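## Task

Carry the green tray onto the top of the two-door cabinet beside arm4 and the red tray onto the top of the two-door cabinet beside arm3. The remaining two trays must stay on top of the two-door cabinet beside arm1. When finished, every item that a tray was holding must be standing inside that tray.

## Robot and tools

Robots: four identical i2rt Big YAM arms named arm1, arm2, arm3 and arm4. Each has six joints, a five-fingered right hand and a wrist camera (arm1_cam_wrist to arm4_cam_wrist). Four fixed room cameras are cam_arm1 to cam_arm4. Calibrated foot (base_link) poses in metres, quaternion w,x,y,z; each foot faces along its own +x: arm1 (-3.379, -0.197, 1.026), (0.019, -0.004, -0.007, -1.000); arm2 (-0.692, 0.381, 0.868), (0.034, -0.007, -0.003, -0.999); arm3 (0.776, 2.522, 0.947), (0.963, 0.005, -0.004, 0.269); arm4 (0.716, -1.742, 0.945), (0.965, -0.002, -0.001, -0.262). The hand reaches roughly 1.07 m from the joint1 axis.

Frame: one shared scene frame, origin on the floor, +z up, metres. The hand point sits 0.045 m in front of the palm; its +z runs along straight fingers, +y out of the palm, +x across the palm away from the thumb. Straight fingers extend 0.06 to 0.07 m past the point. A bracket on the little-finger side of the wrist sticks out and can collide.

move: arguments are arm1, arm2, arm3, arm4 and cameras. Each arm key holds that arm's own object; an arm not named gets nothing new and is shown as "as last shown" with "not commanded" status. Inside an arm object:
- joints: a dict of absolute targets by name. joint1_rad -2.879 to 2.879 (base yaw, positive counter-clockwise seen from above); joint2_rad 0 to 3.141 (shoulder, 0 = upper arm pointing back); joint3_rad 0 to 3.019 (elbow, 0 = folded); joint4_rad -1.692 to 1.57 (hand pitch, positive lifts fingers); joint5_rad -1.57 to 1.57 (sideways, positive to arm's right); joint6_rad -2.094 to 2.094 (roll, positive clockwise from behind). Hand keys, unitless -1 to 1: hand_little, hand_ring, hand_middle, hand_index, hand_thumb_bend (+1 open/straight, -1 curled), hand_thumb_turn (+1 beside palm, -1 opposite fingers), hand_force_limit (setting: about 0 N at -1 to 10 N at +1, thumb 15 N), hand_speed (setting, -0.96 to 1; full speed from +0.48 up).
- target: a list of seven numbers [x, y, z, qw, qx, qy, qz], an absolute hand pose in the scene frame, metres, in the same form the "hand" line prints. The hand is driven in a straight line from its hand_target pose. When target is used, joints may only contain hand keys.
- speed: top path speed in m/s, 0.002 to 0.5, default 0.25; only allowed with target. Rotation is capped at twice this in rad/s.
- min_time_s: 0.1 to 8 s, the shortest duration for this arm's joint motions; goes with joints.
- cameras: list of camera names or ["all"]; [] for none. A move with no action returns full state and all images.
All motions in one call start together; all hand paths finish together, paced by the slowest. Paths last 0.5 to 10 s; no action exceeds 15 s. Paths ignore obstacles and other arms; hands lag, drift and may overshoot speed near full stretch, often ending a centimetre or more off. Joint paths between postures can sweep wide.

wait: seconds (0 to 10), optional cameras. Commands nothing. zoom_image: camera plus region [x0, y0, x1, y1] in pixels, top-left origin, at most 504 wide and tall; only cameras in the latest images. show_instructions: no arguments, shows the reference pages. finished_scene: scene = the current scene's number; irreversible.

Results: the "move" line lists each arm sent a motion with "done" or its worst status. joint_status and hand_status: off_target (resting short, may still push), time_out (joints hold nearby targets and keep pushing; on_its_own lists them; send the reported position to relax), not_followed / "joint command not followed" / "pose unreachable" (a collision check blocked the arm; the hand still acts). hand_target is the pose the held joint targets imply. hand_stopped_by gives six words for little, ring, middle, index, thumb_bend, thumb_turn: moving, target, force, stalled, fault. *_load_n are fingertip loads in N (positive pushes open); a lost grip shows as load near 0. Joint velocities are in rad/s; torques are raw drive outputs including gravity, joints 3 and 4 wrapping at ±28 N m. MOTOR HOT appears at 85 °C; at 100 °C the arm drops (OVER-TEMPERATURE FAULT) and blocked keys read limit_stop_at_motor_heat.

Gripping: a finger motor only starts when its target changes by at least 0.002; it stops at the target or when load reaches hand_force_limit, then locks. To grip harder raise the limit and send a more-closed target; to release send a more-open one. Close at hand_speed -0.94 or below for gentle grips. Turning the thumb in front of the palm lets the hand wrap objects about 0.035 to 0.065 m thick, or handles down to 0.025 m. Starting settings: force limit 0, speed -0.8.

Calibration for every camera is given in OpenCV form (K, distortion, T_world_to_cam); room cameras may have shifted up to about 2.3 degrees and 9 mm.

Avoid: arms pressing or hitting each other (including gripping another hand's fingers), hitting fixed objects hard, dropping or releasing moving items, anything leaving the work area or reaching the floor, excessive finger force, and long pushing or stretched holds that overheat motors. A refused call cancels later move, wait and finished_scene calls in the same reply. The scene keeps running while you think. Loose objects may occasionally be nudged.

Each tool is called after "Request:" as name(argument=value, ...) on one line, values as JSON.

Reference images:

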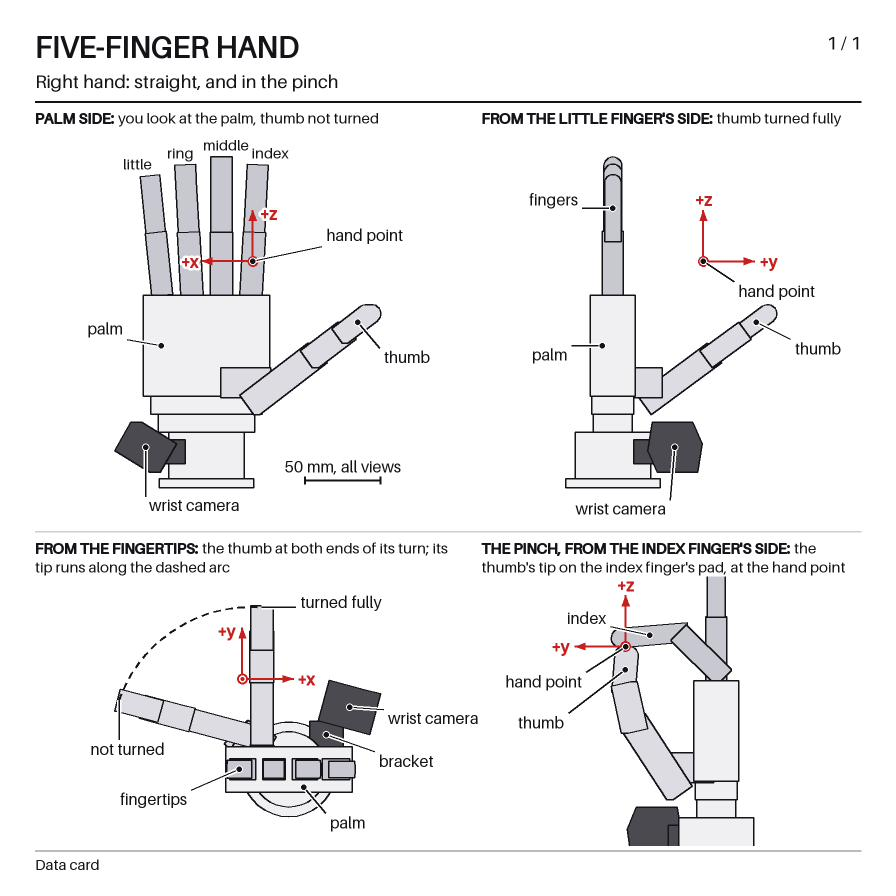

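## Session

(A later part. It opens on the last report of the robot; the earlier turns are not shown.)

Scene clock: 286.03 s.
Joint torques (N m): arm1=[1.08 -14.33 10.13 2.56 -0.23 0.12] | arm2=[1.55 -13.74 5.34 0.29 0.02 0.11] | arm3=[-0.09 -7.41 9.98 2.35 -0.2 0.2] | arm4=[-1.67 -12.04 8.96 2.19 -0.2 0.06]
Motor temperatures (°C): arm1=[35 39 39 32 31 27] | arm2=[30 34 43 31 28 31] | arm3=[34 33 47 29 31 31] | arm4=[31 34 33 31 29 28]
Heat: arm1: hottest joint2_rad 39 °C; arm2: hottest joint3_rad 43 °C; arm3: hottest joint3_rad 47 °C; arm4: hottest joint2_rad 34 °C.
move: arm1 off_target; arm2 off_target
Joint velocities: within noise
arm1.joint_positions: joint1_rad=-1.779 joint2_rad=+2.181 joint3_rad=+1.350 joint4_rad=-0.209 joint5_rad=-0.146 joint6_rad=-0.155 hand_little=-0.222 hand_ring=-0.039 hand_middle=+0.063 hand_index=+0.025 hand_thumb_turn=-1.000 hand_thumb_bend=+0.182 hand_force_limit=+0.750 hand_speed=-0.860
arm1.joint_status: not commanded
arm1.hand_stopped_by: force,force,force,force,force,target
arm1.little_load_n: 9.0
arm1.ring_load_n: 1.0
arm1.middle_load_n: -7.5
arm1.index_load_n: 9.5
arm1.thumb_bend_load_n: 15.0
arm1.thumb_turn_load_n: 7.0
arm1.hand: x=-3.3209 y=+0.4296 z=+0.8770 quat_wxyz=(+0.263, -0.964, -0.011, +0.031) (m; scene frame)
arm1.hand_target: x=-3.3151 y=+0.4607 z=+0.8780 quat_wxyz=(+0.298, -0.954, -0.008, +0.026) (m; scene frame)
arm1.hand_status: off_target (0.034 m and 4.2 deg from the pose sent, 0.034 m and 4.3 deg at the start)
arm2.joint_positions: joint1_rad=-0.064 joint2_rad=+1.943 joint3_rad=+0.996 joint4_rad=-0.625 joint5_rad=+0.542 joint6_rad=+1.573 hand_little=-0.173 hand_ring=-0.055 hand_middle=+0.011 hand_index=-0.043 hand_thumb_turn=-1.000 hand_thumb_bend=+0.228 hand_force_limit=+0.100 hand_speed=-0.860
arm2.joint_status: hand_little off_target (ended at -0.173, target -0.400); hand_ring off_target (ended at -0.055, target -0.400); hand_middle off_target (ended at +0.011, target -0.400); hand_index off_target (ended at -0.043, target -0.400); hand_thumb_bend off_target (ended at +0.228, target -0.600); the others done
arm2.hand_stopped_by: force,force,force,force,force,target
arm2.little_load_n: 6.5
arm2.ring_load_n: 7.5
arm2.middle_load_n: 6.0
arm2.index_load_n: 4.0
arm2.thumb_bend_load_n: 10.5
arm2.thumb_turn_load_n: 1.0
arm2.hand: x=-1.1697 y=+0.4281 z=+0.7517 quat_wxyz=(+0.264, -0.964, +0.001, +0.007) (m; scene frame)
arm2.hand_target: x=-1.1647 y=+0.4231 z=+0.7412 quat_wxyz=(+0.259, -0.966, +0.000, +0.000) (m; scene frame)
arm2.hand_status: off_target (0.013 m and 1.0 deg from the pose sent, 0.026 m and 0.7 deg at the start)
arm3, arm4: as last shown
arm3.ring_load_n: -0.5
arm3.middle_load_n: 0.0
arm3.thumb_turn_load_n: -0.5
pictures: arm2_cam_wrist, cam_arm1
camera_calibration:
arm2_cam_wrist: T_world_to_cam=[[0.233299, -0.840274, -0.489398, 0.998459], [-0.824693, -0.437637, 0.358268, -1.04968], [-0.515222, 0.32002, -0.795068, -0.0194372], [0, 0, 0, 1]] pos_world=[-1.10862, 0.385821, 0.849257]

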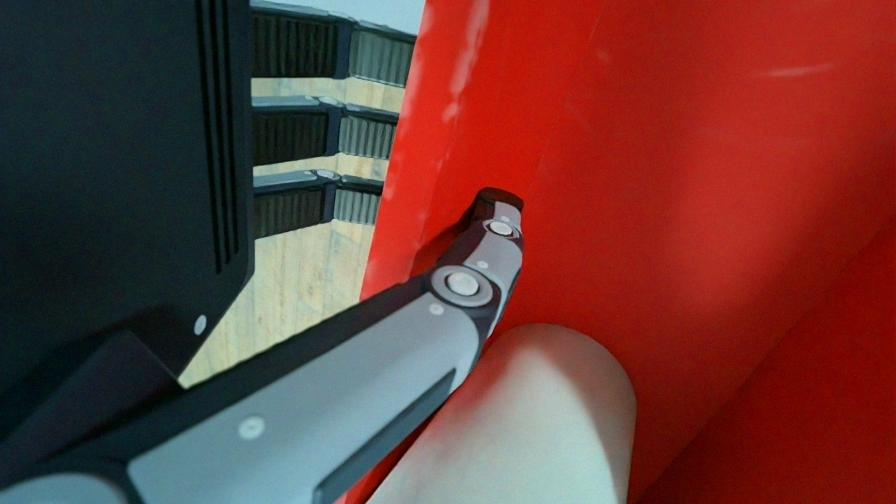

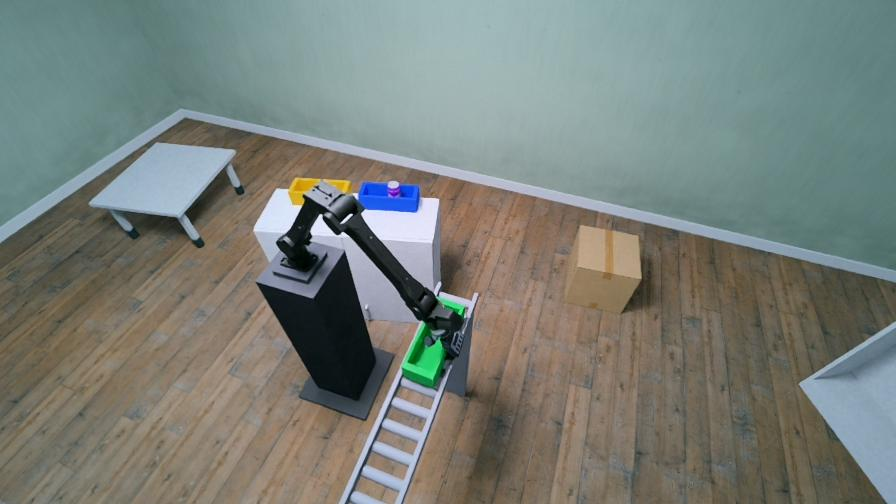

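Request:
move(arm1={"target": [-3.315, 0.458, 0.884, 0.2978, -0.9543, -0.0074, 0.0261], "speed": 0.08}, arm2={"joints": {"hand_speed": -0.86, "hand_force_limit": 0.9, "hand_little": -0.5, "hand_ring": -0.5, "hand_middle": -0.5, "hand_index": -0.5, "hand_thumb_bend": -0.7}})

Request:
move(arm2={"target": [-1.165, 0.428, 0.79, 0.2588, -0.9659, 0, 0], "speed": 0.06}, cameras=["cam_arm2", "cam_arm1"])

Request:
zoom_image(camera="cam_arm2", region=[410, 200, 510, 290])

Scene clock: 289.53 s.
Joint torques (N m): arm1=[1.03 -16.15 8.81 2.36 -0.23 0.11] | arm2=[1.67 -13.63 5.35 0.46 -0.17 0.11] | arm3=[-0.09 -7.47 9.98 2.35 -0.19 0.19] | arm4=[-1.67 -12.04 8.95 2.17 -0.21 0.1]
Motor temperatures (°C): arm1=[35 38 39 32 31 27] | arm2=[30 34 43 30 28 31] | arm3=[34 33 47 29 31 31] | arm4=[31 34 33 31 29 28]
Heat: arm1: hottest joint3_rad 39 °C; arm2: hottest joint3_rad 43 °C; arm3: hottest joint3_rad 47 °C; arm4: hottest joint2_rad 34 °C.
move: arm1 off_target; arm2 off_target
Joint velocities: within noise
arm1.joint_positions: joint1_rad=-1.780 joint2_rad=+2.181 joint3_rad=+1.350 joint4_rad=-0.209 joint5_rad=-0.147 joint6_rad=-0.155 hand_little=-0.222 hand_ring=-0.039 hand_middle=+0.063 hand_index=+0.025 hand_thumb_turn=-1.000 hand_thumb_bend=+0.182 hand_force_limit=+0.750 hand_speed=-0.860
arm1.joint_status: not commanded
arm1.hand_stopped_by: force,force,force,force,force,target
arm1.little_load_n: 9.0
arm1.ring_load_n: 1.0
arm1.middle_load_n: -7.5
arm1.index_load_n: 9.5
arm1.thumb_bend_load_n: 15.0
arm1.thumb_turn_load_n: 7.0
arm1.hand: x=-3.3208 y=+0.4296 z=+0.8770 quat_wxyz=(+0.263, -0.964, -0.010, +0.031) (m; scene frame)
arm1.hand_target: x=-3.3150 y=+0.4565 z=+0.8855 quat_wxyz=(+0.297, -0.954, -0.007, +0.026) (m; scene frame)
arm1.hand_status: off_target (0.030 m and 4.2 deg from the pose sent, 0.030 m and 4.2 deg at the start)
arm2.joint_positions: joint1_rad=-0.064 joint2_rad=+1.943 joint3_rad=+0.996 joint4_rad=-0.625 joint5_rad=+0.548 joint6_rad=+1.573 hand_little=-0.209 hand_ring=-0.077 hand_middle=-0.011 hand_index=-0.077 hand_thumb_turn=-1.000 hand_thumb_bend=+0.231 hand_force_limit=+0.900 hand_speed=-0.860
arm2.joint_status: hand_little off_target (ended at -0.209, target -0.500); hand_ring off_target (ended at -0.077, target -0.500); hand_middle off_target (ended at -0.011, target -0.500); hand_index off_target (ended at -0.077, target -0.500); hand_thumb_bend off_target (ended at +0.231, target -0.700); the others done
arm2.hand_stopped_by: force,force,force,force,force,target
arm2.little_load_n: 10.5
arm2.ring_load_n: 6.5
arm2.middle_load_n: 6.5
arm2.index_load_n: 11.5
arm2.thumb_bend_load_n: 18.0
arm2.thumb_turn_load_n: 1.5
arm2.hand: x=-1.1697 y=+0.4292 z=+0.7520 quat_wxyz=(+0.267, -0.964, +0.001, +0.007) (m; scene frame)
arm2.hand_target: x=-1.1647 y=+0.4231 z=+0.7412 quat_wxyz=(+0.259, -0.966, +0.000, +0.000) (m; scene frame)
arm2.hand_status: not commanded
arm3, arm4: as last shown
arm3.ring_load_n: 0.0
arm3.thumb_turn_load_n: 0.0
arm4.index_load_n: -0.5
pictures: none

Scene clock: 291.00 s.
Joint torques (N m): arm1=[1.03 -16.15 8.81 2.37 -0.23 0.11] | arm2=[0.62 -16.5 6.95 -1.65 0.25 -0.02] | arm3=[-0.09 -7.47 9.98 2.35 -0.19 0.19] | arm4=[-1.79 -11.99 9.05 2.13 -0.2 0.07]
Motor temperatures (°C): arm1=[35 38 38 32 31 27] | arm2=[30 34 43 30 28 31] | arm3=[34 33 47 29 31 31] | arm4=[31 34 33 31 29 28]
Heat: arm1: hottest joint2_rad 38 °C; arm2: hottest joint3_rad 43 °C; arm3: hottest joint3_rad 47 °C; arm4: hottest joint2_rad 34 °C.
move: arm2 off_target
Joint velocities: within noise
arm1, arm3, arm4: as last shown
arm2.joint_positions: joint1_rad=-0.064 joint2_rad=+1.882 joint3_rad=+0.996 joint4_rad=-0.694 joint5_rad=+0.536 joint6_rad=+1.575 hand_little=-0.209 hand_ring=-0.077 hand_middle=-0.011 hand_index=-0.077 hand_thumb_turn=-1.000 hand_thumb_bend=+0.232 hand_force_limit=+0.900 hand_speed=-0.860
arm2.joint_status: not commanded
arm2.hand_stopped_by: force,force,force,force,force,target
arm2.little_load_n: 4.0
arm2.ring_load_n: 4.0
arm2.middle_load_n: 7.5
arm2.index_load_n: 12.5
arm2.thumb_bend_load_n: 21.0
arm2.thumb_turn_load_n: 3.0
arm2.hand: x=-1.1656 y=+0.4274 z=+0.7772 quat_wxyz=(+0.262, -0.965, +0.001, +0.003) (m; scene frame)
arm2.hand_target: x=-1.1649 y=+0.4281 z=+0.7896 quat_wxyz=(+0.259, -0.966, +0.000, +0.000) (m; scene frame)
arm2.hand_status: off_target (0.013 m and 0.5 deg from the pose sent, 0.038 m and 1.3 deg at the start)
arm4.index_load_n: 0.0
pictures: cam_arm1, cam_arm2

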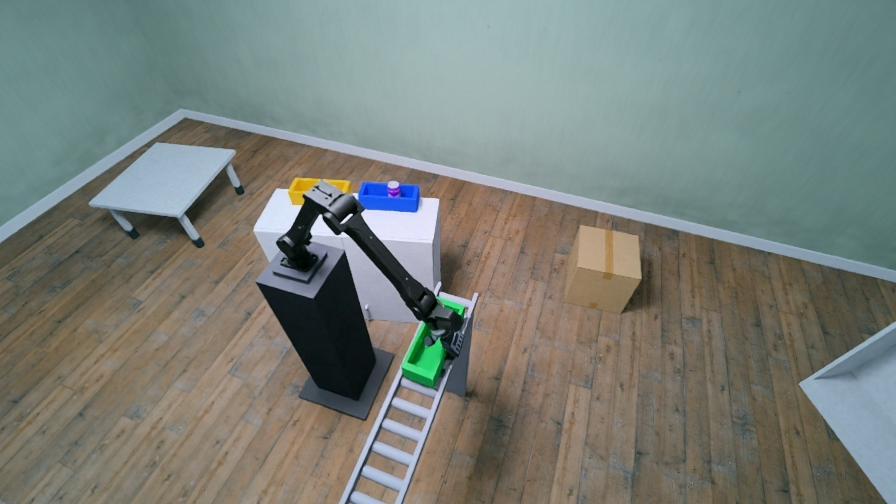

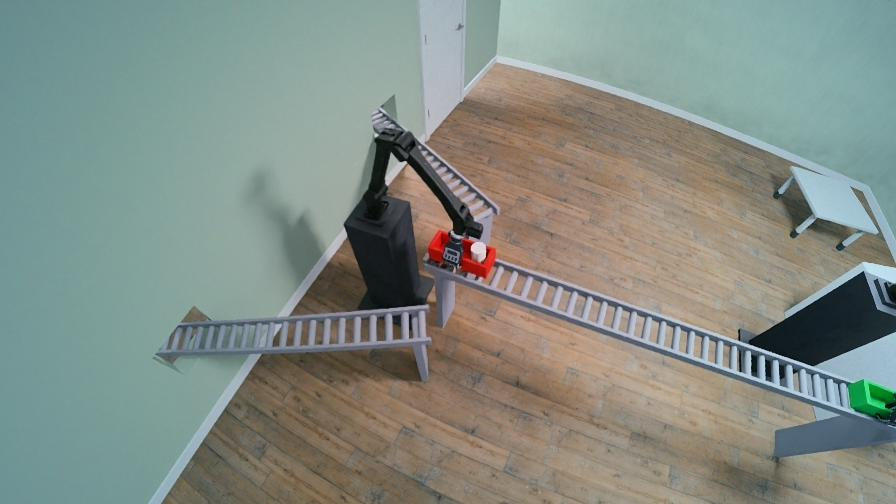

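Scaled by 5.040 from the camera's 896x504 image, which has a finer 1280x720 frame.

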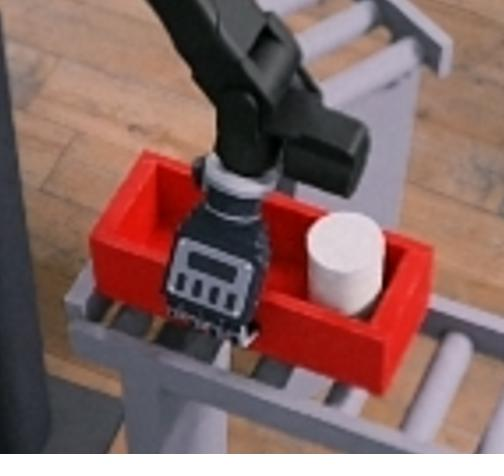

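Request:
move(arm2={"target": [-1.16, 0.435, 0.94, 0.2588, -0.9659, 0, 0], "speed": 0.12}, cameras=["cam_arm2"])

Request:
zoom_image(camera="cam_arm2", region=[400, 150, 520, 290])

Scene clock: 298.57 s.
Joint torques (N m): arm1=[0.97 -16.15 8.81 2.36 -0.23 0.11] | arm2=[-0.15 -15.97 13.57 -0.36 0.39 -0.03] | arm3=[-0.09 -7.47 9.99 2.35 -0.2 0.19] | arm4=[-1.67 -12.1 8.94 2.15 -0.19 0.08]
Motor temperatures (°C): arm1=[35 38 38 32 31 27] | arm2=[30 34 43 31 28 31] | arm3=[34 33 47 29 31 31] | arm4=[31 34 33 31 29 28]
Heat: arm1: hottest joint2_rad 38 °C; arm2: hottest joint3_rad 43 °C; arm3: hottest joint3_rad 47 °C; arm4: hottest joint2_rad 34 °C.
move: arm2 off_target
Joint velocities: within noise
arm1, arm3, arm4: as last shown
arm1.ring_load_n: 1.5
arm2.joint_positions: joint1_rad=-0.071 joint2_rad=+1.622 joint3_rad=+1.069 joint4_rad=-1.108 joint5_rad=+0.533 joint6_rad=+1.558 hand_little=-0.209 hand_ring=-0.077 hand_middle=-0.011 hand_index=-0.077 hand_thumb_turn=-1.000 hand_thumb_bend=+0.232 hand_force_limit=+0.900 hand_speed=-0.860
arm2.joint_status: not commanded
arm2.hand_stopped_by: force,force,force,force,force,target
arm2.little_load_n: 1.0
arm2.ring_load_n: 0.5
arm2.middle_load_n: 4.0
arm2.index_load_n: 13.0
arm2.thumb_bend_load_n: 17.5
arm2.thumb_turn_load_n: 3.5
arm2.hand: x=-1.1304 y=+0.4303 z=+0.9054 quat_wxyz=(+0.260, -0.965, -0.015, -0.039) (m; scene frame)
arm2.hand_target: x=-1.1581 y=+0.4351 z=+0.9406 quat_wxyz=(+0.259, -0.966, +0.000, +0.000) (m; scene frame)
arm2.hand_status: off_target (0.046 m and 4.8 deg from the pose sent, 0.163 m and 0.5 deg at the start)
pictures: cam_arm2

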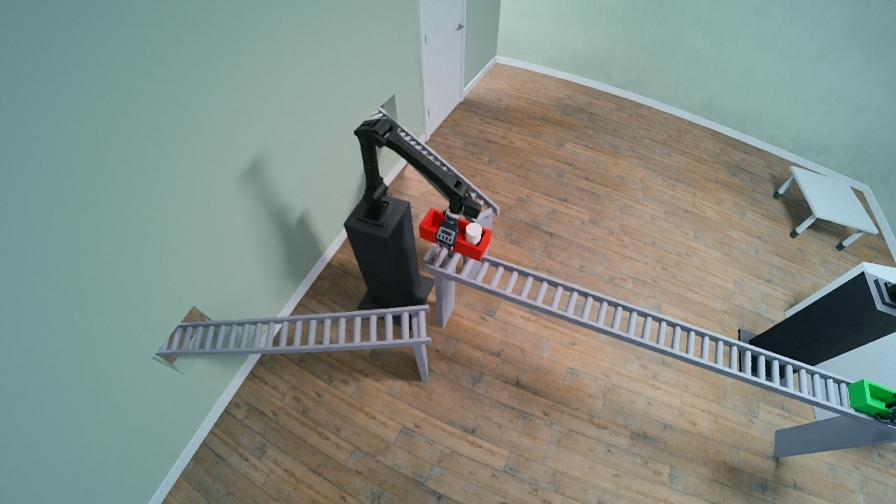

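Scaled by 3.600 from the camera's 896x504 image, which has a finer 1280x720 frame.

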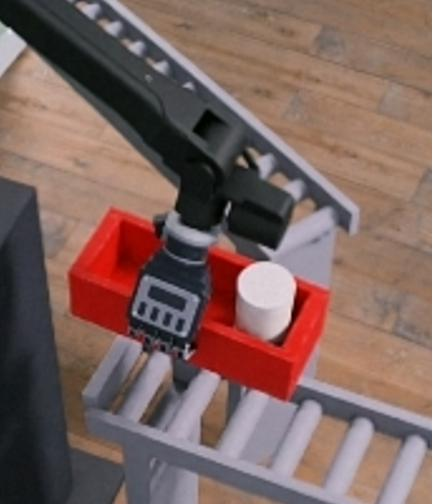

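Request:
move(arm1={"target": [-3.275, 0.425, 1.03, 0.2978, -0.9543, -0.0074, 0.0261], "speed": 0.5, "joints": {"hand_speed": 1, "hand_little": 0.6, "hand_ring": 0.6, "hand_middle": 0.6, "hand_index": 0.6, "hand_thumb_bend": 0.6}}, arm2={"target": [-0.99, 0.89, 0.92, 0.2426, -0.9323, -0.2516, 0.0936], "speed": 0.2}, cameras=["cam_arm1", "cam_arm2"])

Request:
zoom_image(camera="cam_arm2", region=[310, 240, 480, 390])

Scene clock: 306.27 s.
Joint torques (N m): arm1=[0.73 -16.97 10.95 0.16 -0.29 -0.05] | arm2=[0.73 -16.38 15.13 0.7 -0.28 -0.02] | arm3=[-0.09 -7.47 9.98 2.35 -0.19 0.19] | arm4=[-1.96 -12.1 8.85 2.21 -0.19 0.08]
Motor temperatures (°C): arm1=[35 38 38 32 31 27] | arm2=[30 35 44 31 28 31] | arm3=[34 33 47 29 31 31] | arm4=[31 34 33 31 29 28]
Heat: arm1: hottest joint2_rad 38 °C; arm2: hottest joint3_rad 44 °C; arm3: hottest joint3_rad 47 °C; arm4: hottest joint2_rad 34 °C.
move: arm1 off_target; arm2 off_target
Joint velocities: within noise
arm1.joint_positions: joint1_rad=-1.853 joint2_rad=+1.921 joint3_rad=+1.310 joint4_rad=-0.416 joint5_rad=-0.189 joint6_rad=-0.201 hand_little=+0.600 hand_ring=+0.599 hand_middle=+0.599 hand_index=+0.600 hand_thumb_turn=-1.000 hand_thumb_bend=+0.600 hand_force_limit=+0.750 hand_speed=+1.000
arm1.joint_status: all done
arm1.hand_stopped_by: target,target,target,target,target,target
arm1.little_load_n: 0.0
arm1.ring_load_n: 0.0
arm1.middle_load_n: 0.0
arm1.index_load_n: 0.0
arm1.thumb_bend_load_n: 0.0
arm1.thumb_turn_load_n: 0.0
arm1.hand: x=-3.2845 y=+0.4051 z=+1.0025 quat_wxyz=(+0.273, -0.961, -0.003, +0.033) (m; scene frame)
arm1.hand_target: x=-3.2753 y=+0.4239 z=+1.0303 quat_wxyz=(+0.298, -0.954, -0.007, +0.026) (m; scene frame)
arm1.hand_status: off_target (0.035 m and 3.1 deg from the pose sent, 0.160 m and 4.2 deg at the start)
arm2.joint_positions: joint1_rad=-1.179 joint2_rad=+1.777 joint3_rad=+1.243 joint4_rad=-0.568 joint5_rad=-0.063 joint6_rad=-0.051 hand_little=-0.209 hand_ring=-0.077 hand_middle=-0.011 hand_index=-0.077 hand_thumb_turn=-1.000 hand_thumb_bend=+0.232 hand_force_limit=+0.900 hand_speed=-0.860
arm2.joint_status: not commanded
arm2.hand_stopped_by: force,force,force,force,force,target
arm2.little_load_n: 1.5
arm2.ring_load_n: 0.5
arm2.middle_load_n: 4.0
arm2.index_load_n: 13.0
arm2.thumb_bend_load_n: 17.5
arm2.thumb_turn_load_n: 3.0
arm2.hand: x=-0.9749 y=+0.8658 z=+0.8968 quat_wxyz=(+0.220, -0.939, -0.250, +0.085) (m; scene frame)
arm2.hand_target: x=-0.9892 y=+0.8886 z=+0.9208 quat_wxyz=(+0.243, -0.932, -0.252, +0.094) (m; scene frame)
arm2.hand_status: off_target (0.037 m and 2.9 deg from the pose sent, 0.481 m and 31.5 deg at the start)
arm3, arm4: as last shown
arm3.little_load_n: 0.5
pictures: cam_arm1, cam_arm2

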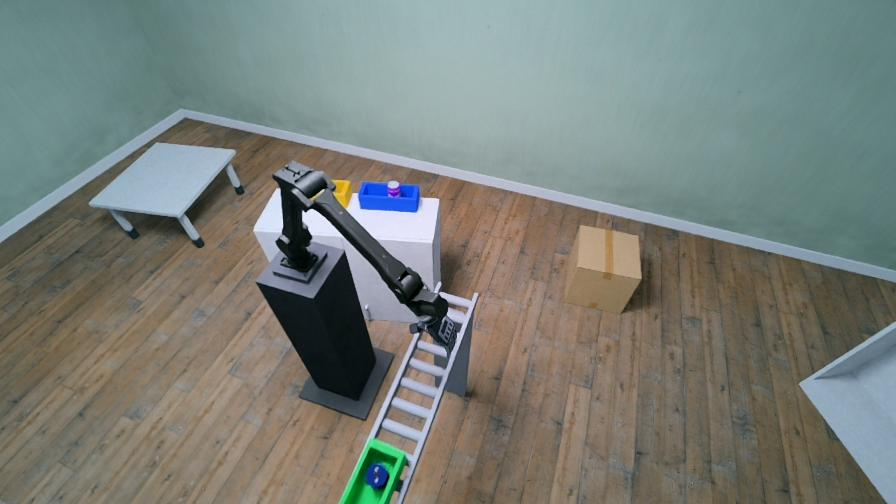

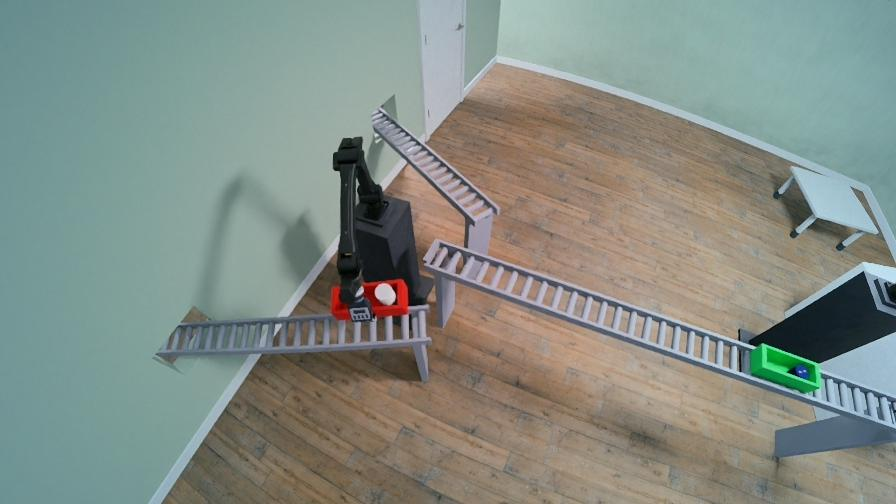

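Scaled by 2.965 from the camera's 896x504 image, which has a finer 1280x720 frame.

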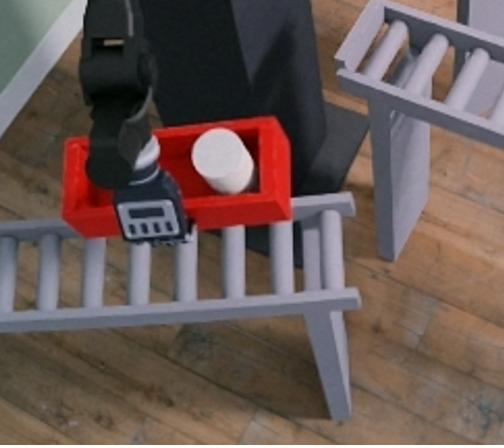

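Request:
move(arm1={"joints": {"joint2_rad": 1.3, "joint3_rad": 0.9, "joint4_rad": -0.6, "joint5_rad": 0, "joint6_rad": 0}, "min_time_s": 2}, arm2={"target": [-1.004, 0.919, 0.83, 0.2669, -0.9257, -0.2491, 0.1001], "speed": 0.12}, cameras=["cam_arm2"])

Request:
zoom_image(camera="cam_arm2", region=[310, 260, 450, 380])

Scene clock: 314.37 s.
Joint torques (N m): arm1=[0.67 -8.94 7.73 0.2 0.08 0.11] | arm2=[-0.09 -18.02 12.3 1.77 -0.3 0.08] | arm3=[-0.09 -7.41 9.99 2.35 -0.2 0.2] | arm4=[-1.73 -12.16 8.99 2.11 -0.18 0.06]
Motor temperatures (°C): arm1=[35 39 39 32 31 27] | arm2=[30 35 46 31 28 31] | arm3=[34 33 47 29 31 31] | arm4=[31 34 33 31 29 28]
Heat: arm1: hottest joint2_rad 39 °C; arm2: hottest joint3_rad 46 °C; arm3: hottest joint3_rad 47 °C; arm4: hottest joint2_rad 34 °C.
move: arm1 done; arm2 off_target
Joint velocities: within noise
arm1.joint_positions: joint1_rad=-1.853 joint2_rad=+1.313 joint3_rad=+0.906 joint4_rad=-0.588 joint5_rad=-0.003 joint6_rad=-0.010 hand_little=+0.600 hand_ring=+0.599 hand_middle=+0.599 hand_index=+0.600 hand_thumb_turn=-1.000 hand_thumb_bend=+0.600 hand_force_limit=+0.750 hand_speed=+1.000
arm1.joint_status: all done
arm1.hand_stopped_by: target,target,target,target,target,target
arm1.little_load_n: 0.0
arm1.ring_load_n: 0.0
arm1.middle_load_n: 0.0
arm1.index_load_n: 0.0
arm1.thumb_bend_load_n: 0.0
arm1.thumb_turn_load_n: 0.0
arm1.hand: x=-3.3020 y=+0.2355 z=+1.1240 quat_wxyz=(+0.275, -0.954, +0.112, -0.032) (m; scene frame)
arm1.hand_target: x=-3.3003 y=+0.2304 z=+1.1259 quat_wxyz=(+0.272, -0.954, +0.121, -0.033) (m; scene frame)
arm1.hand_status: not commanded
arm2.joint_positions: joint1_rad=-1.179 joint2_rad=+1.960 joint3_rad=+1.243 joint4_rad=-0.347 joint5_rad=-0.068 joint6_rad=-0.053 hand_little=-0.209 hand_ring=-0.077 hand_middle=-0.011 hand_index=-0.077 hand_thumb_turn=-1.000 hand_thumb_bend=+0.232 hand_force_limit=+0.900 hand_speed=-0.860
arm2.joint_status: not commanded
arm2.hand_stopped_by: force,force,force,force,force,target
arm2.little_load_n: 1.5
arm2.ring_load_n: 1.0
arm2.middle_load_n: 4.0
arm2.index_load_n: 13.0
arm2.thumb_bend_load_n: 17.5
arm2.thumb_turn_load_n: 3.0
arm2.hand: x=-0.9909 y=+0.8933 z=+0.8111 quat_wxyz=(+0.238, -0.934, -0.251, +0.090) (m; scene frame)
arm2.hand_target: x=-1.0032 y=+0.9178 z=+0.8310 quat_wxyz=(+0.267, -0.926, -0.249, +0.100) (m; scene frame)
arm2.hand_status: off_target (0.034 m and 3.6 deg from the pose sent, 0.090 m and 5.9 deg at the start)
arm3, arm4: as last shown
arm3.little_load_n: 0.0
arm4.middle_load_n: 0.5
pictures: cam_arm2

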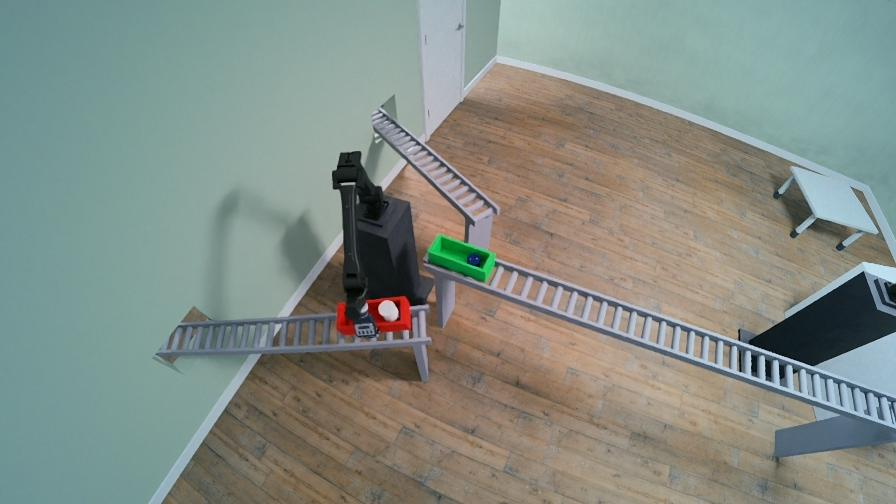

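Scaled by 3.600 from the camera's 896x504 image, which has a finer 1280x720 frame.

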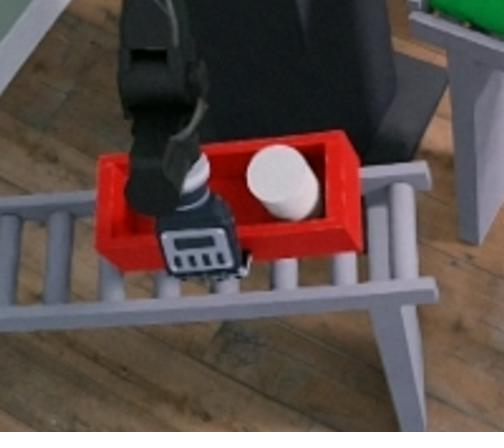

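Request:
move(arm2={"target": [-1.006, 0.927, 0.785, 0.2669, -0.9257, -0.2491, 0.1001], "speed": 0.1}, cameras=["cam_arm2"])

Request:
zoom_image(camera="cam_arm2", region=[330, 270, 440, 370])

Scene clock: 316.87 s.
Joint torques (N m): arm1=[0.62 -8.94 7.73 0.18 0.08 0.11] | arm2=[0.21 -19.6 12.37 1.7 -0.28 0.04] | arm3=[-0.09 -7.47 9.98 2.35 -0.2 0.19] | arm4=[-1.44 -11.99 9.09 1.98 -0.21 0.08]
Motor temperatures (°C): arm1=[35 39 39 32 31 27] | arm2=[30 35 46 31 28 31] | arm3=[34 33 47 29 31 31] | arm4=[31 34 33 31 29 28]
Heat: arm1: hottest joint2_rad 39 °C; arm2: hottest joint3_rad 46 °C; arm3: hottest joint3_rad 47 °C; arm4: hottest joint2_rad 34 °C.
move: arm2 off_target
Joint velocities: within noise
arm1, arm3, arm4: as last shown
arm1.joint_positions: joint1_rad=-1.853 joint2_rad=+1.313 joint3_rad=+0.906 joint4_rad=-0.588 joint5_rad=-0.003 joint6_rad=-0.009 hand_little=+0.600 hand_ring=+0.599 hand_middle=+0.599 hand_index=+0.600 hand_thumb_turn=-1.000 hand_thumb_bend=+0.600 hand_force_limit=+0.750 hand_speed=+1.000
arm1.hand: x=-3.3020 y=+0.2356 z=+1.1240 quat_wxyz=(+0.275, -0.954, +0.112, -0.032) (m; scene frame)
arm2.joint_positions: joint1_rad=-1.179 joint2_rad=+2.055 joint3_rad=+1.243 joint4_rad=-0.261 joint5_rad=-0.070 joint6_rad=-0.057 hand_little=-0.209 hand_ring=-0.077 hand_middle=-0.011 hand_index=-0.077 hand_thumb_turn=-1.000 hand_thumb_bend=+0.232 hand_force_limit=+0.900 hand_speed=-0.860
arm2.joint_status: not commanded
arm2.hand_stopped_by: force,force,force,force,force,target
arm2.little_load_n: 1.5
arm2.ring_load_n: 0.5
arm2.middle_load_n: 4.5
arm2.index_load_n: 12.5
arm2.thumb_bend_load_n: 17.5
arm2.thumb_turn_load_n: 3.0
arm2.hand: x=-0.9926 y=+0.8947 z=+0.7632 quat_wxyz=(+0.233, -0.934, -0.254, +0.090) (m; scene frame)
arm2.hand_target: x=-1.0050 y=+0.9255 z=+0.7865 quat_wxyz=(+0.267, -0.925, -0.249, +0.100) (m; scene frame)
arm2.hand_status: off_target (0.041 m and 4.2 deg from the pose sent, 0.045 m and 3.6 deg at the start)
pictures: cam_arm2

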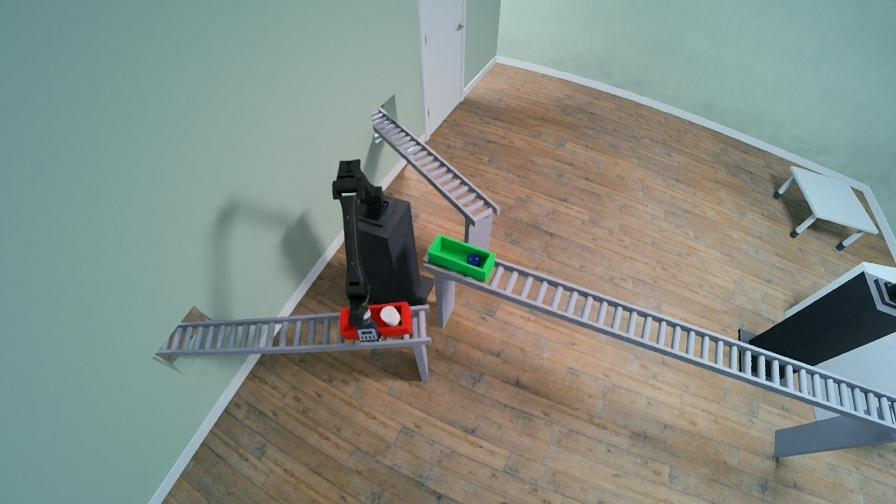

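Scaled by 4.582 from the camera's 896x504 image, which has a finer 1280x720 frame.

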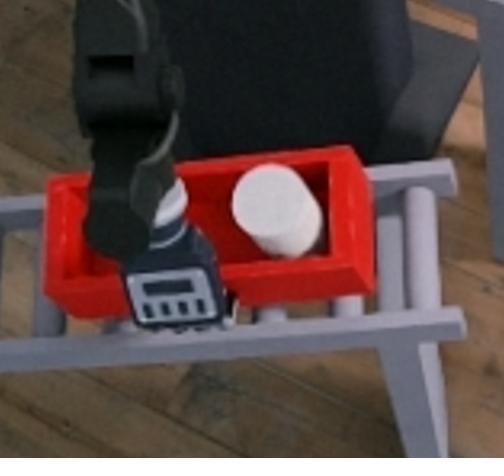

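Request:
move(arm2={"target": [-1.01, 0.936, 0.765, 0.2669, -0.9257, -0.2491, 0.1001], "speed": 0.1}, cameras=["cam_arm2"])

Request:
zoom_image(camera="cam_arm2", region=[330, 270, 440, 370])

Scene clock: 320.00 s.
Joint torques (N m): arm1=[0.67 -8.94 7.73 0.18 0.08 0.11] | arm2=[0.32 -19.02 12.23 1.78 -0.25 0.04] | arm3=[-0.09 -7.47 9.98 2.35 -0.2 0.19] | arm4=[-1.61 -12.28 8.94 2.04 -0.24 0.1]
Motor temperatures (°C): arm1=[35 39 39 32 31 27] | arm2=[30 35 47 31 28 31] | arm3=[34 33 47 29 31 31] | arm4=[31 34 33 31 29 28]
Heat: arm1: hottest joint2_rad 39 °C; arm2: hottest joint3_rad 47 °C; arm3: hottest joint3_rad 47 °C; arm4: hottest joint2_rad 34 °C.
move: arm2 off_target
Joint velocities: within noise
arm1: as last shown
arm2.joint_positions: joint1_rad=-1.179 joint2_rad=+2.101 joint3_rad=+1.269 joint4_rad=-0.237 joint5_rad=-0.071 joint6_rad=-0.057 hand_little=-0.209 hand_ring=-0.077 hand_middle=-0.011 hand_index=-0.077 hand_thumb_turn=-1.000 hand_thumb_bend=+0.232 hand_force_limit=+0.900 hand_speed=-0.860
arm2.joint_status: not commanded
arm2.hand_stopped_by: force,force,force,force,force,target
arm2.little_load_n: 1.5
arm2.ring_load_n: 0.5
arm2.middle_load_n: 4.5
arm2.index_load_n: 13.0
arm2.thumb_bend_load_n: 17.5
arm2.thumb_turn_load_n: 3.5
arm2.hand: x=-0.9971 y=+0.9029 z=+0.7469 quat_wxyz=(+0.235, -0.934, -0.254, +0.091) (m; scene frame)
arm2.hand_target: x=-1.0090 y=+0.9344 z=+0.7667 quat_wxyz=(+0.267, -0.926, -0.249, +0.100) (m; scene frame)
arm2.hand_status: off_target (0.040 m and 4.0 deg from the pose sent, 0.045 m and 4.2 deg at the start)
arm3.joint_positions: joint1_rad=-1.579 joint2_rad=+1.188 joint3_rad=+1.011 joint4_rad=-0.616 joint5_rad=+0.003 joint6_rad=-0.013 hand_little=+0.400 hand_ring=+0.400 hand_middle=+0.400 hand_index=+0.400 hand_thumb_turn=-1.000 hand_thumb_bend=+0.450 hand_force_limit=+0.000 hand_speed=+0.000
arm3.joint_status: not commanded
arm3.hand_stopped_by: target,target,target,target,target,target
arm3.little_load_n: 0.5
arm3.ring_load_n: 0.0
arm3.middle_load_n: 0.0
arm3.index_load_n: 0.0
arm3.thumb_bend_load_n: 0.0
arm3.thumb_turn_load_n: 0.0
arm3.hand: x=+1.0370 y=+2.1343 z=+1.1496 quat_wxyz=(-0.100, +0.248, -0.893, +0.362) (m; scene frame)
arm3.hand_target: x=+1.0355 y=+2.1316 z=+1.1416 quat_wxyz=(-0.102, +0.240, -0.897, +0.358) (m; scene frame)
arm3.hand_status: not commanded
arm4.joint_positions: joint1_rad=+1.446 joint2_rad=+1.742 joint3_rad=+1.148 joint4_rad=-0.268 joint5_rad=-0.058 joint6_rad=-0.079 hand_little=+0.500 hand_ring=+0.500 hand_middle=+0.500 hand_index=+0.500 hand_thumb_turn=-1.000 hand_thumb_bend=+0.400 hand_force_limit=+0.000 hand_speed=+0.000
arm4.joint_status: not commanded
arm4.hand_stopped_by: target,target,target,target,target,target
arm4.little_load_n: 0.0
arm4.ring_load_n: 0.0
arm4.middle_load_n: 0.0
arm4.index_load_n: 0.0
arm4.thumb_bend_load_n: 0.0
arm4.thumb_turn_load_n: 0.0
arm4.hand: x=+1.0504 y=-1.2471 z=+0.9787 quat_wxyz=(-0.332, +0.902, -0.257, +0.100) (m; scene frame)
arm4.hand_target: x=+1.0515 y=-1.2471 z=+0.9736 quat_wxyz=(-0.333, +0.900, -0.261, +0.099) (m; scene frame)
arm4.hand_status: not commanded
pictures: cam_arm2

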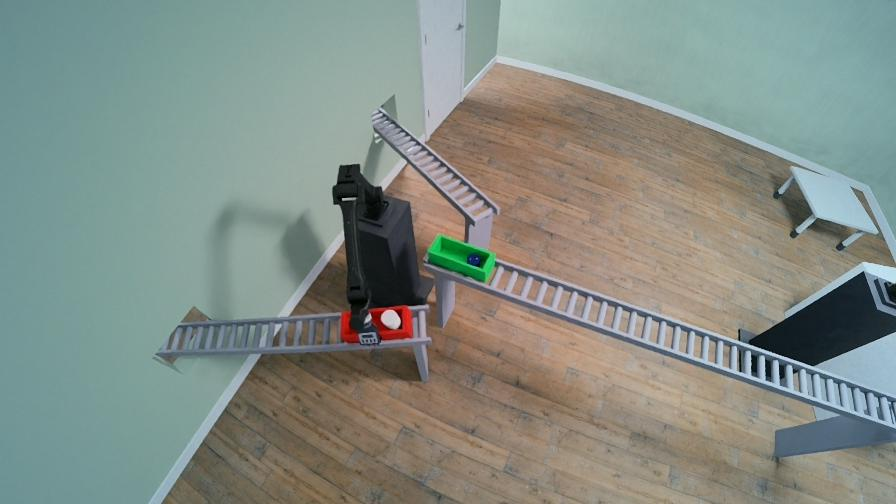

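Scaled by 4.582 from the camera's 896x504 image, which has a finer 1280x720 frame.

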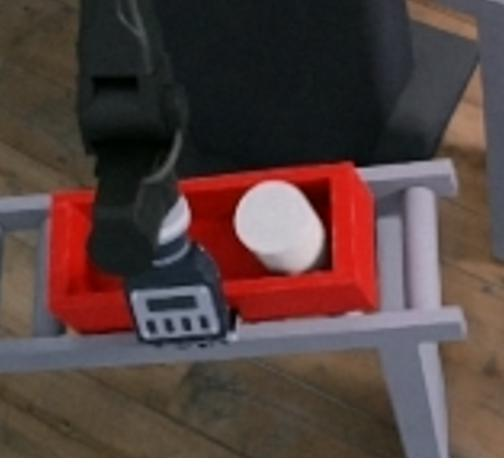

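Request:
move(arm2={"target": [-1.006, 0.93, 0.748, 0.2669, -0.9257, -0.2491, 0.1001], "speed": 0.08}, cameras=["cam_arm2"])

Request:
zoom_image(camera="cam_arm2", region=[330, 270, 440, 370])

Scene clock: 322.53 s.
Joint torques (N m): arm1=[0.67 -9 7.75 0.18 0.08 0.11] | arm2=[0.09 -18.55 10.09 2.03 -0.26 0.07] | arm3=[-0.09 -7.47 9.98 2.35 -0.19 0.19] | arm4=[-1.49 -12.22 9.09 2.15 -0.2 0.08]
Motor temperatures (°C): arm1=[35 39 39 32 31 27] | arm2=[30 35 46 31 28 31] | arm3=[34 33 47 29 31 31] | arm4=[31 34 33 31 29 28]
Heat: arm1: hottest joint2_rad 39 °C; arm2: hottest joint3_rad 46 °C; arm3: hottest joint3_rad 47 °C; arm4: hottest joint2_rad 34 °C.
move: arm2 off_target
Joint velocities: within noise
arm1, arm3, arm4: as last shown
arm2.joint_positions: joint1_rad=-1.179 joint2_rad=+2.119 joint3_rad=+1.269 joint4_rad=-0.202 joint5_rad=-0.072 joint6_rad=-0.061 hand_little=-0.209 hand_ring=-0.077 hand_middle=-0.011 hand_index=-0.077 hand_thumb_turn=-1.000 hand_thumb_bend=+0.232 hand_force_limit=+0.900 hand_speed=-0.860
arm2.joint_status: not commanded
arm2.hand_stopped_by: force,force,force,force,force,target
arm2.little_load_n: 0.5
arm2.ring_load_n: 0.0
arm2.middle_load_n: 3.0
arm2.index_load_n: 13.0
arm2.thumb_bend_load_n: 16.0
arm2.thumb_turn_load_n: 4.5
arm2.hand: x=-0.9992 y=+0.9069 z=+0.7391 quat_wxyz=(+0.243, -0.931, -0.256, +0.092) (m; scene frame)
arm2.hand_target: x=-1.0054 y=+0.9292 z=+0.7488 quat_wxyz=(+0.267, -0.926, -0.249, +0.100) (m; scene frame)
arm2.hand_status: off_target (0.026 m and 3.0 deg from the pose sent, 0.029 m and 4.0 deg at the start)
arm3.little_load_n: 0.0
arm3.index_load_n: -0.5
pictures: cam_arm2

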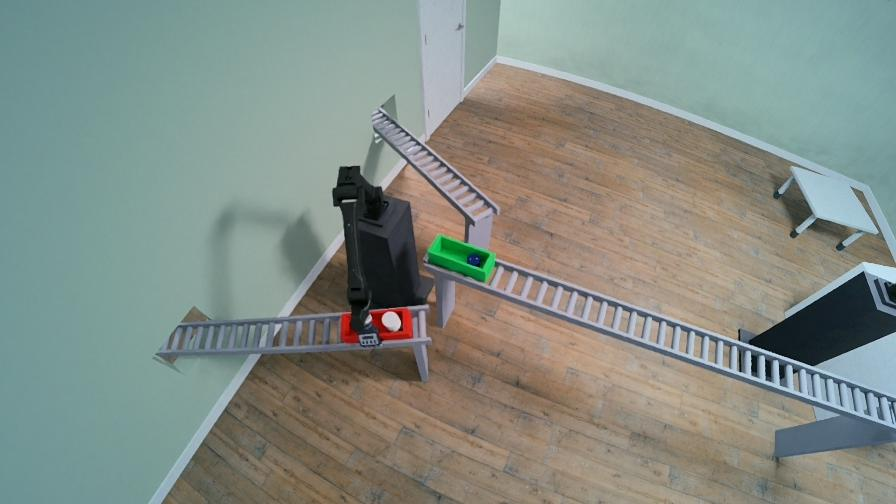

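Scaled by 4.582 from the camera's 896x504 image, which has a finer 1280x720 frame.

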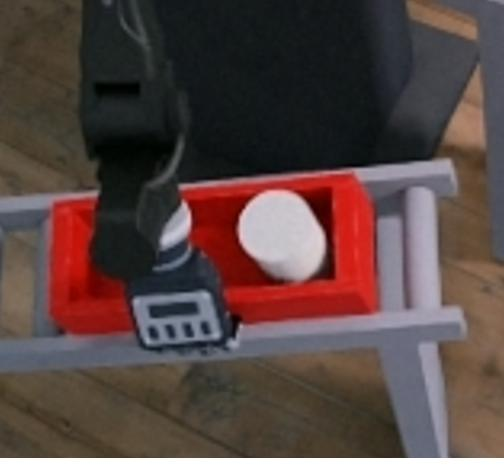

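Request:
move(arm2={"target": [-1.002, 0.921, 0.733, 0.2669, -0.9257, -0.2491, 0.1001], "speed": 0.08}, cameras=["cam_arm2"])

Request:
zoom_image(camera="cam_arm2", region=[330, 270, 440, 370])

Scene clock: 325.03 s.
Joint torques (N m): arm1=[0.67 -8.94 7.73 0.18 0.08 0.11] | arm2=[-0.21 -18.08 8.32 2.82 -0.2 0.09] | arm3=[-0.09 -7.47 9.98 2.35 -0.19 0.2] | arm4=[-1.79 -12.1 8.98 2.15 -0.23 0.08]
Motor temperatures (°C): arm1=[35 39 38 32 31 27] | arm2=[30 35 46 31 28 31] | arm3=[34 33 47 29 31 31] | arm4=[31 34 33 31 29 28]
Heat: arm1: hottest joint2_rad 39 °C; arm2: hottest joint3_rad 46 °C; arm3: hottest joint3_rad 47 °C; arm4: hottest joint2_rad 34 °C.
move: arm2 off_target
Joint velocities: within noise
arm1, arm3, arm4: as last shown
arm2.joint_positions: joint1_rad=-1.179 joint2_rad=+2.124 joint3_rad=+1.259 joint4_rad=-0.171 joint5_rad=-0.074 joint6_rad=-0.065 hand_little=-0.209 hand_ring=-0.077 hand_middle=-0.012 hand_index=-0.077 hand_thumb_turn=-1.000 hand_thumb_bend=+0.232 hand_force_limit=+0.900 hand_speed=-0.860
arm2.joint_status: not commanded
arm2.hand_stopped_by: force,force,force,force,force,target
arm2.little_load_n: 1.5
arm2.ring_load_n: 0.0
arm2.middle_load_n: 0.0
arm2.index_load_n: 8.0
arm2.thumb_bend_load_n: 12.0
arm2.thumb_turn_load_n: 4.0
arm2.hand: x=-0.9996 y=+0.9079 z=+0.7353 quat_wxyz=(+0.251, -0.929, -0.257, +0.094) (m; scene frame)
arm2.hand_target: x=-1.0017 y=+0.9206 z=+0.7333 quat_wxyz=(+0.267, -0.926, -0.249, +0.100) (m; scene frame)
arm2.hand_status: off_target (0.014 m and 2.2 deg from the pose sent, 0.016 m and 3.0 deg at the start)
arm3.index_load_n: 0.0
pictures: cam_arm2

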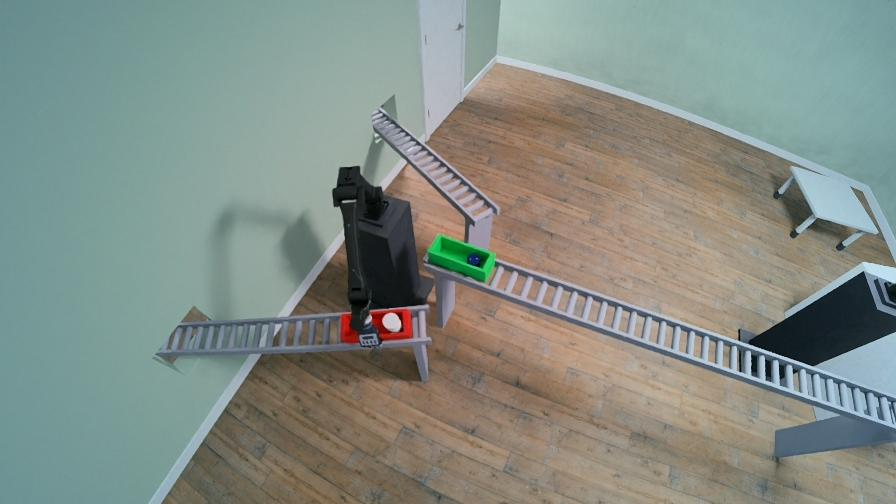

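Scaled by 4.582 from the camera's 896x504 image, which has a finer 1280x720 frame.

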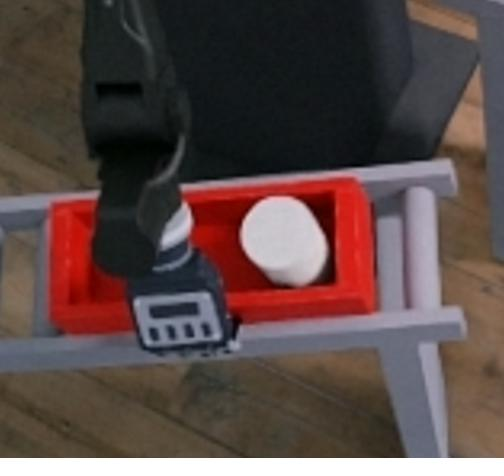

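Request:
move(arm2={"target": [-0.975, 0.905, 0.885, 0.2669, -0.9257, -0.2491, 0.1001], "speed": 0.5, "joints": {"hand_speed": 1, "hand_little": 0.5, "hand_ring": 0.5, "hand_middle": 0.5, "hand_index": 0.5, "hand_thumb_bend": 0.55}}, cameras=["cam_arm2", "cam_arm3"])

Request:
zoom_image(camera="cam_arm3", region=[300, 200, 540, 460])

Request:
zoom_image(camera="cam_arm2", region=[140, 180, 500, 370])

Scene clock: 328.90 s.
Joint torques (N m): arm1=[0.67 -9 7.72 0.18 0.08 0.11] | arm2=[0.56 -15.5 10.41 0.81 -0.04 -0.08] | arm3=[-0.09 -7.41 9.98 2.35 -0.19 0.19] | arm4=[-1.08 -11.58 9.02 2.17 -0.19 0.07]
Motor temperatures (°C): arm1=[35 39 38 32 31 27] | arm2=[30 35 46 31 28 31] | arm3=[34 33 47 29 31 31] | arm4=[31 34 33 31 29 28]
Heat: arm1: hottest joint2_rad 39 °C; arm2: hottest joint3_rad 46 °C; arm3: hottest joint3_rad 47 °C; arm4: hottest joint2_rad 34 °C.
move: arm2 off_target
Joint velocities: within noise
arm1, arm3, arm4: as last shown
arm2.joint_positions: joint1_rad=-1.208 joint2_rad=+1.801 joint3_rad=+1.238 joint4_rad=-0.418 joint5_rad=-0.093 joint6_rad=-0.067 hand_little=+0.500 hand_ring=+0.500 hand_middle=+0.500 hand_index=+0.500 hand_thumb_turn=-1.000 hand_thumb_bend=+0.550 hand_force_limit=+0.900 hand_speed=+1.000
arm2.joint_status: all done
arm2.hand_stopped_by: target,target,target,target,target,target
arm2.little_load_n: 0.0
arm2.ring_load_n: 0.0
arm2.middle_load_n: 0.0
arm2.index_load_n: 0.0
arm2.thumb_bend_load_n: 0.0
arm2.thumb_turn_load_n: 0.0
arm2.hand: x=-0.9790 y=+0.9020 z=+0.8944 quat_wxyz=(+0.276, -0.923, -0.246, +0.104) (m; scene frame)
arm2.hand_target: x=-0.9750 y=+0.9047 z=+0.8852 quat_wxyz=(+0.267, -0.926, -0.249, +0.100) (m; scene frame)
arm2.hand_status: off_target (0.011 m and 1.2 deg from the pose sent, 0.152 m and 2.2 deg at the start; pose on its path clipped on 3 of 38 steps)
pictures: cam_arm2, cam_arm3

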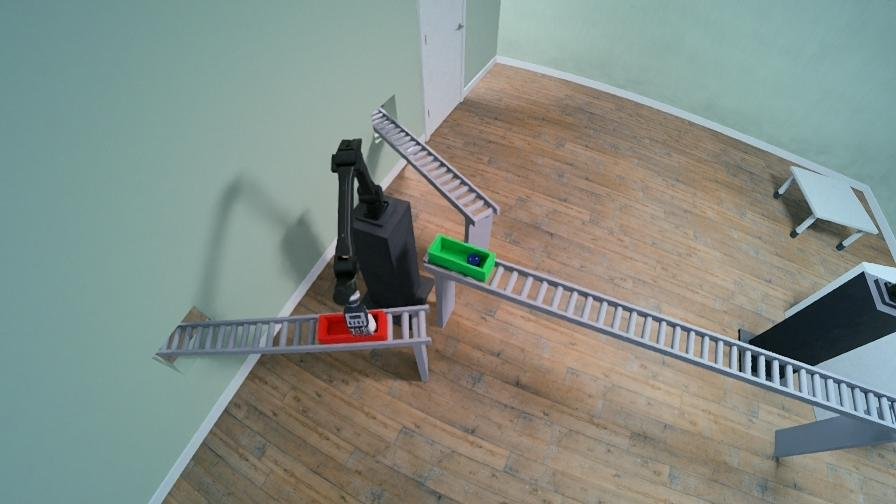

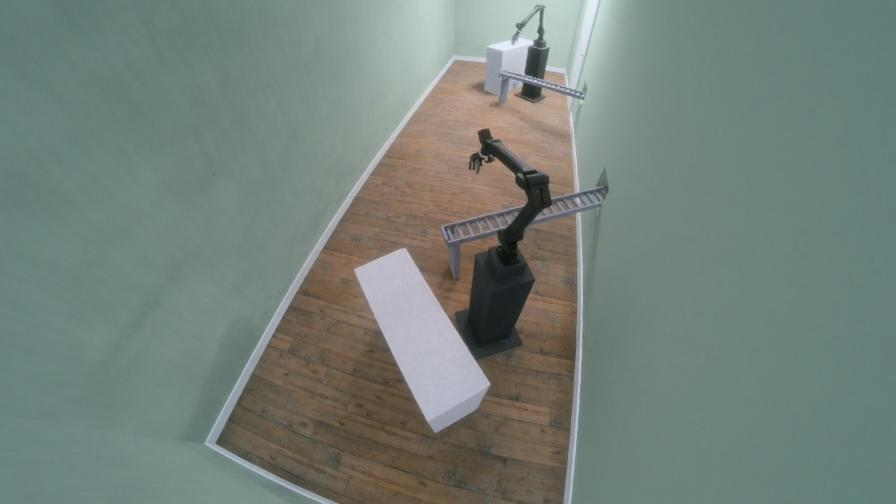

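Scaled by 1.938 from the camera's 896x504 image, which has a finer 1280x720 frame.

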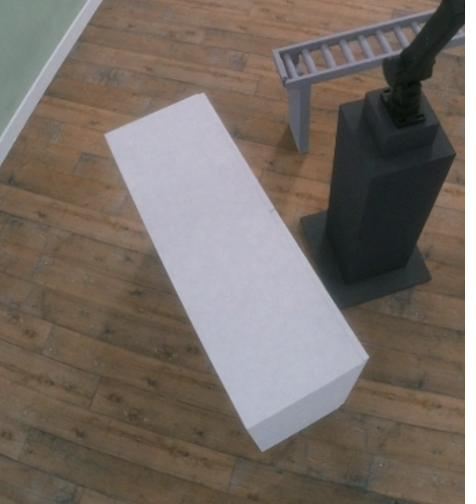

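Scaled by 1.400 from the camera's 896x504 image, which has a finer 1280x720 frame.

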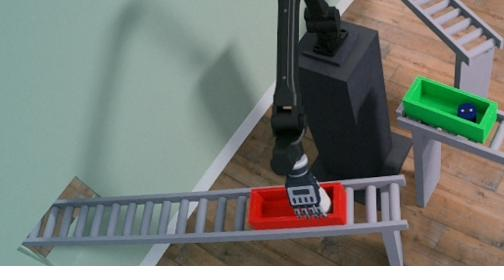

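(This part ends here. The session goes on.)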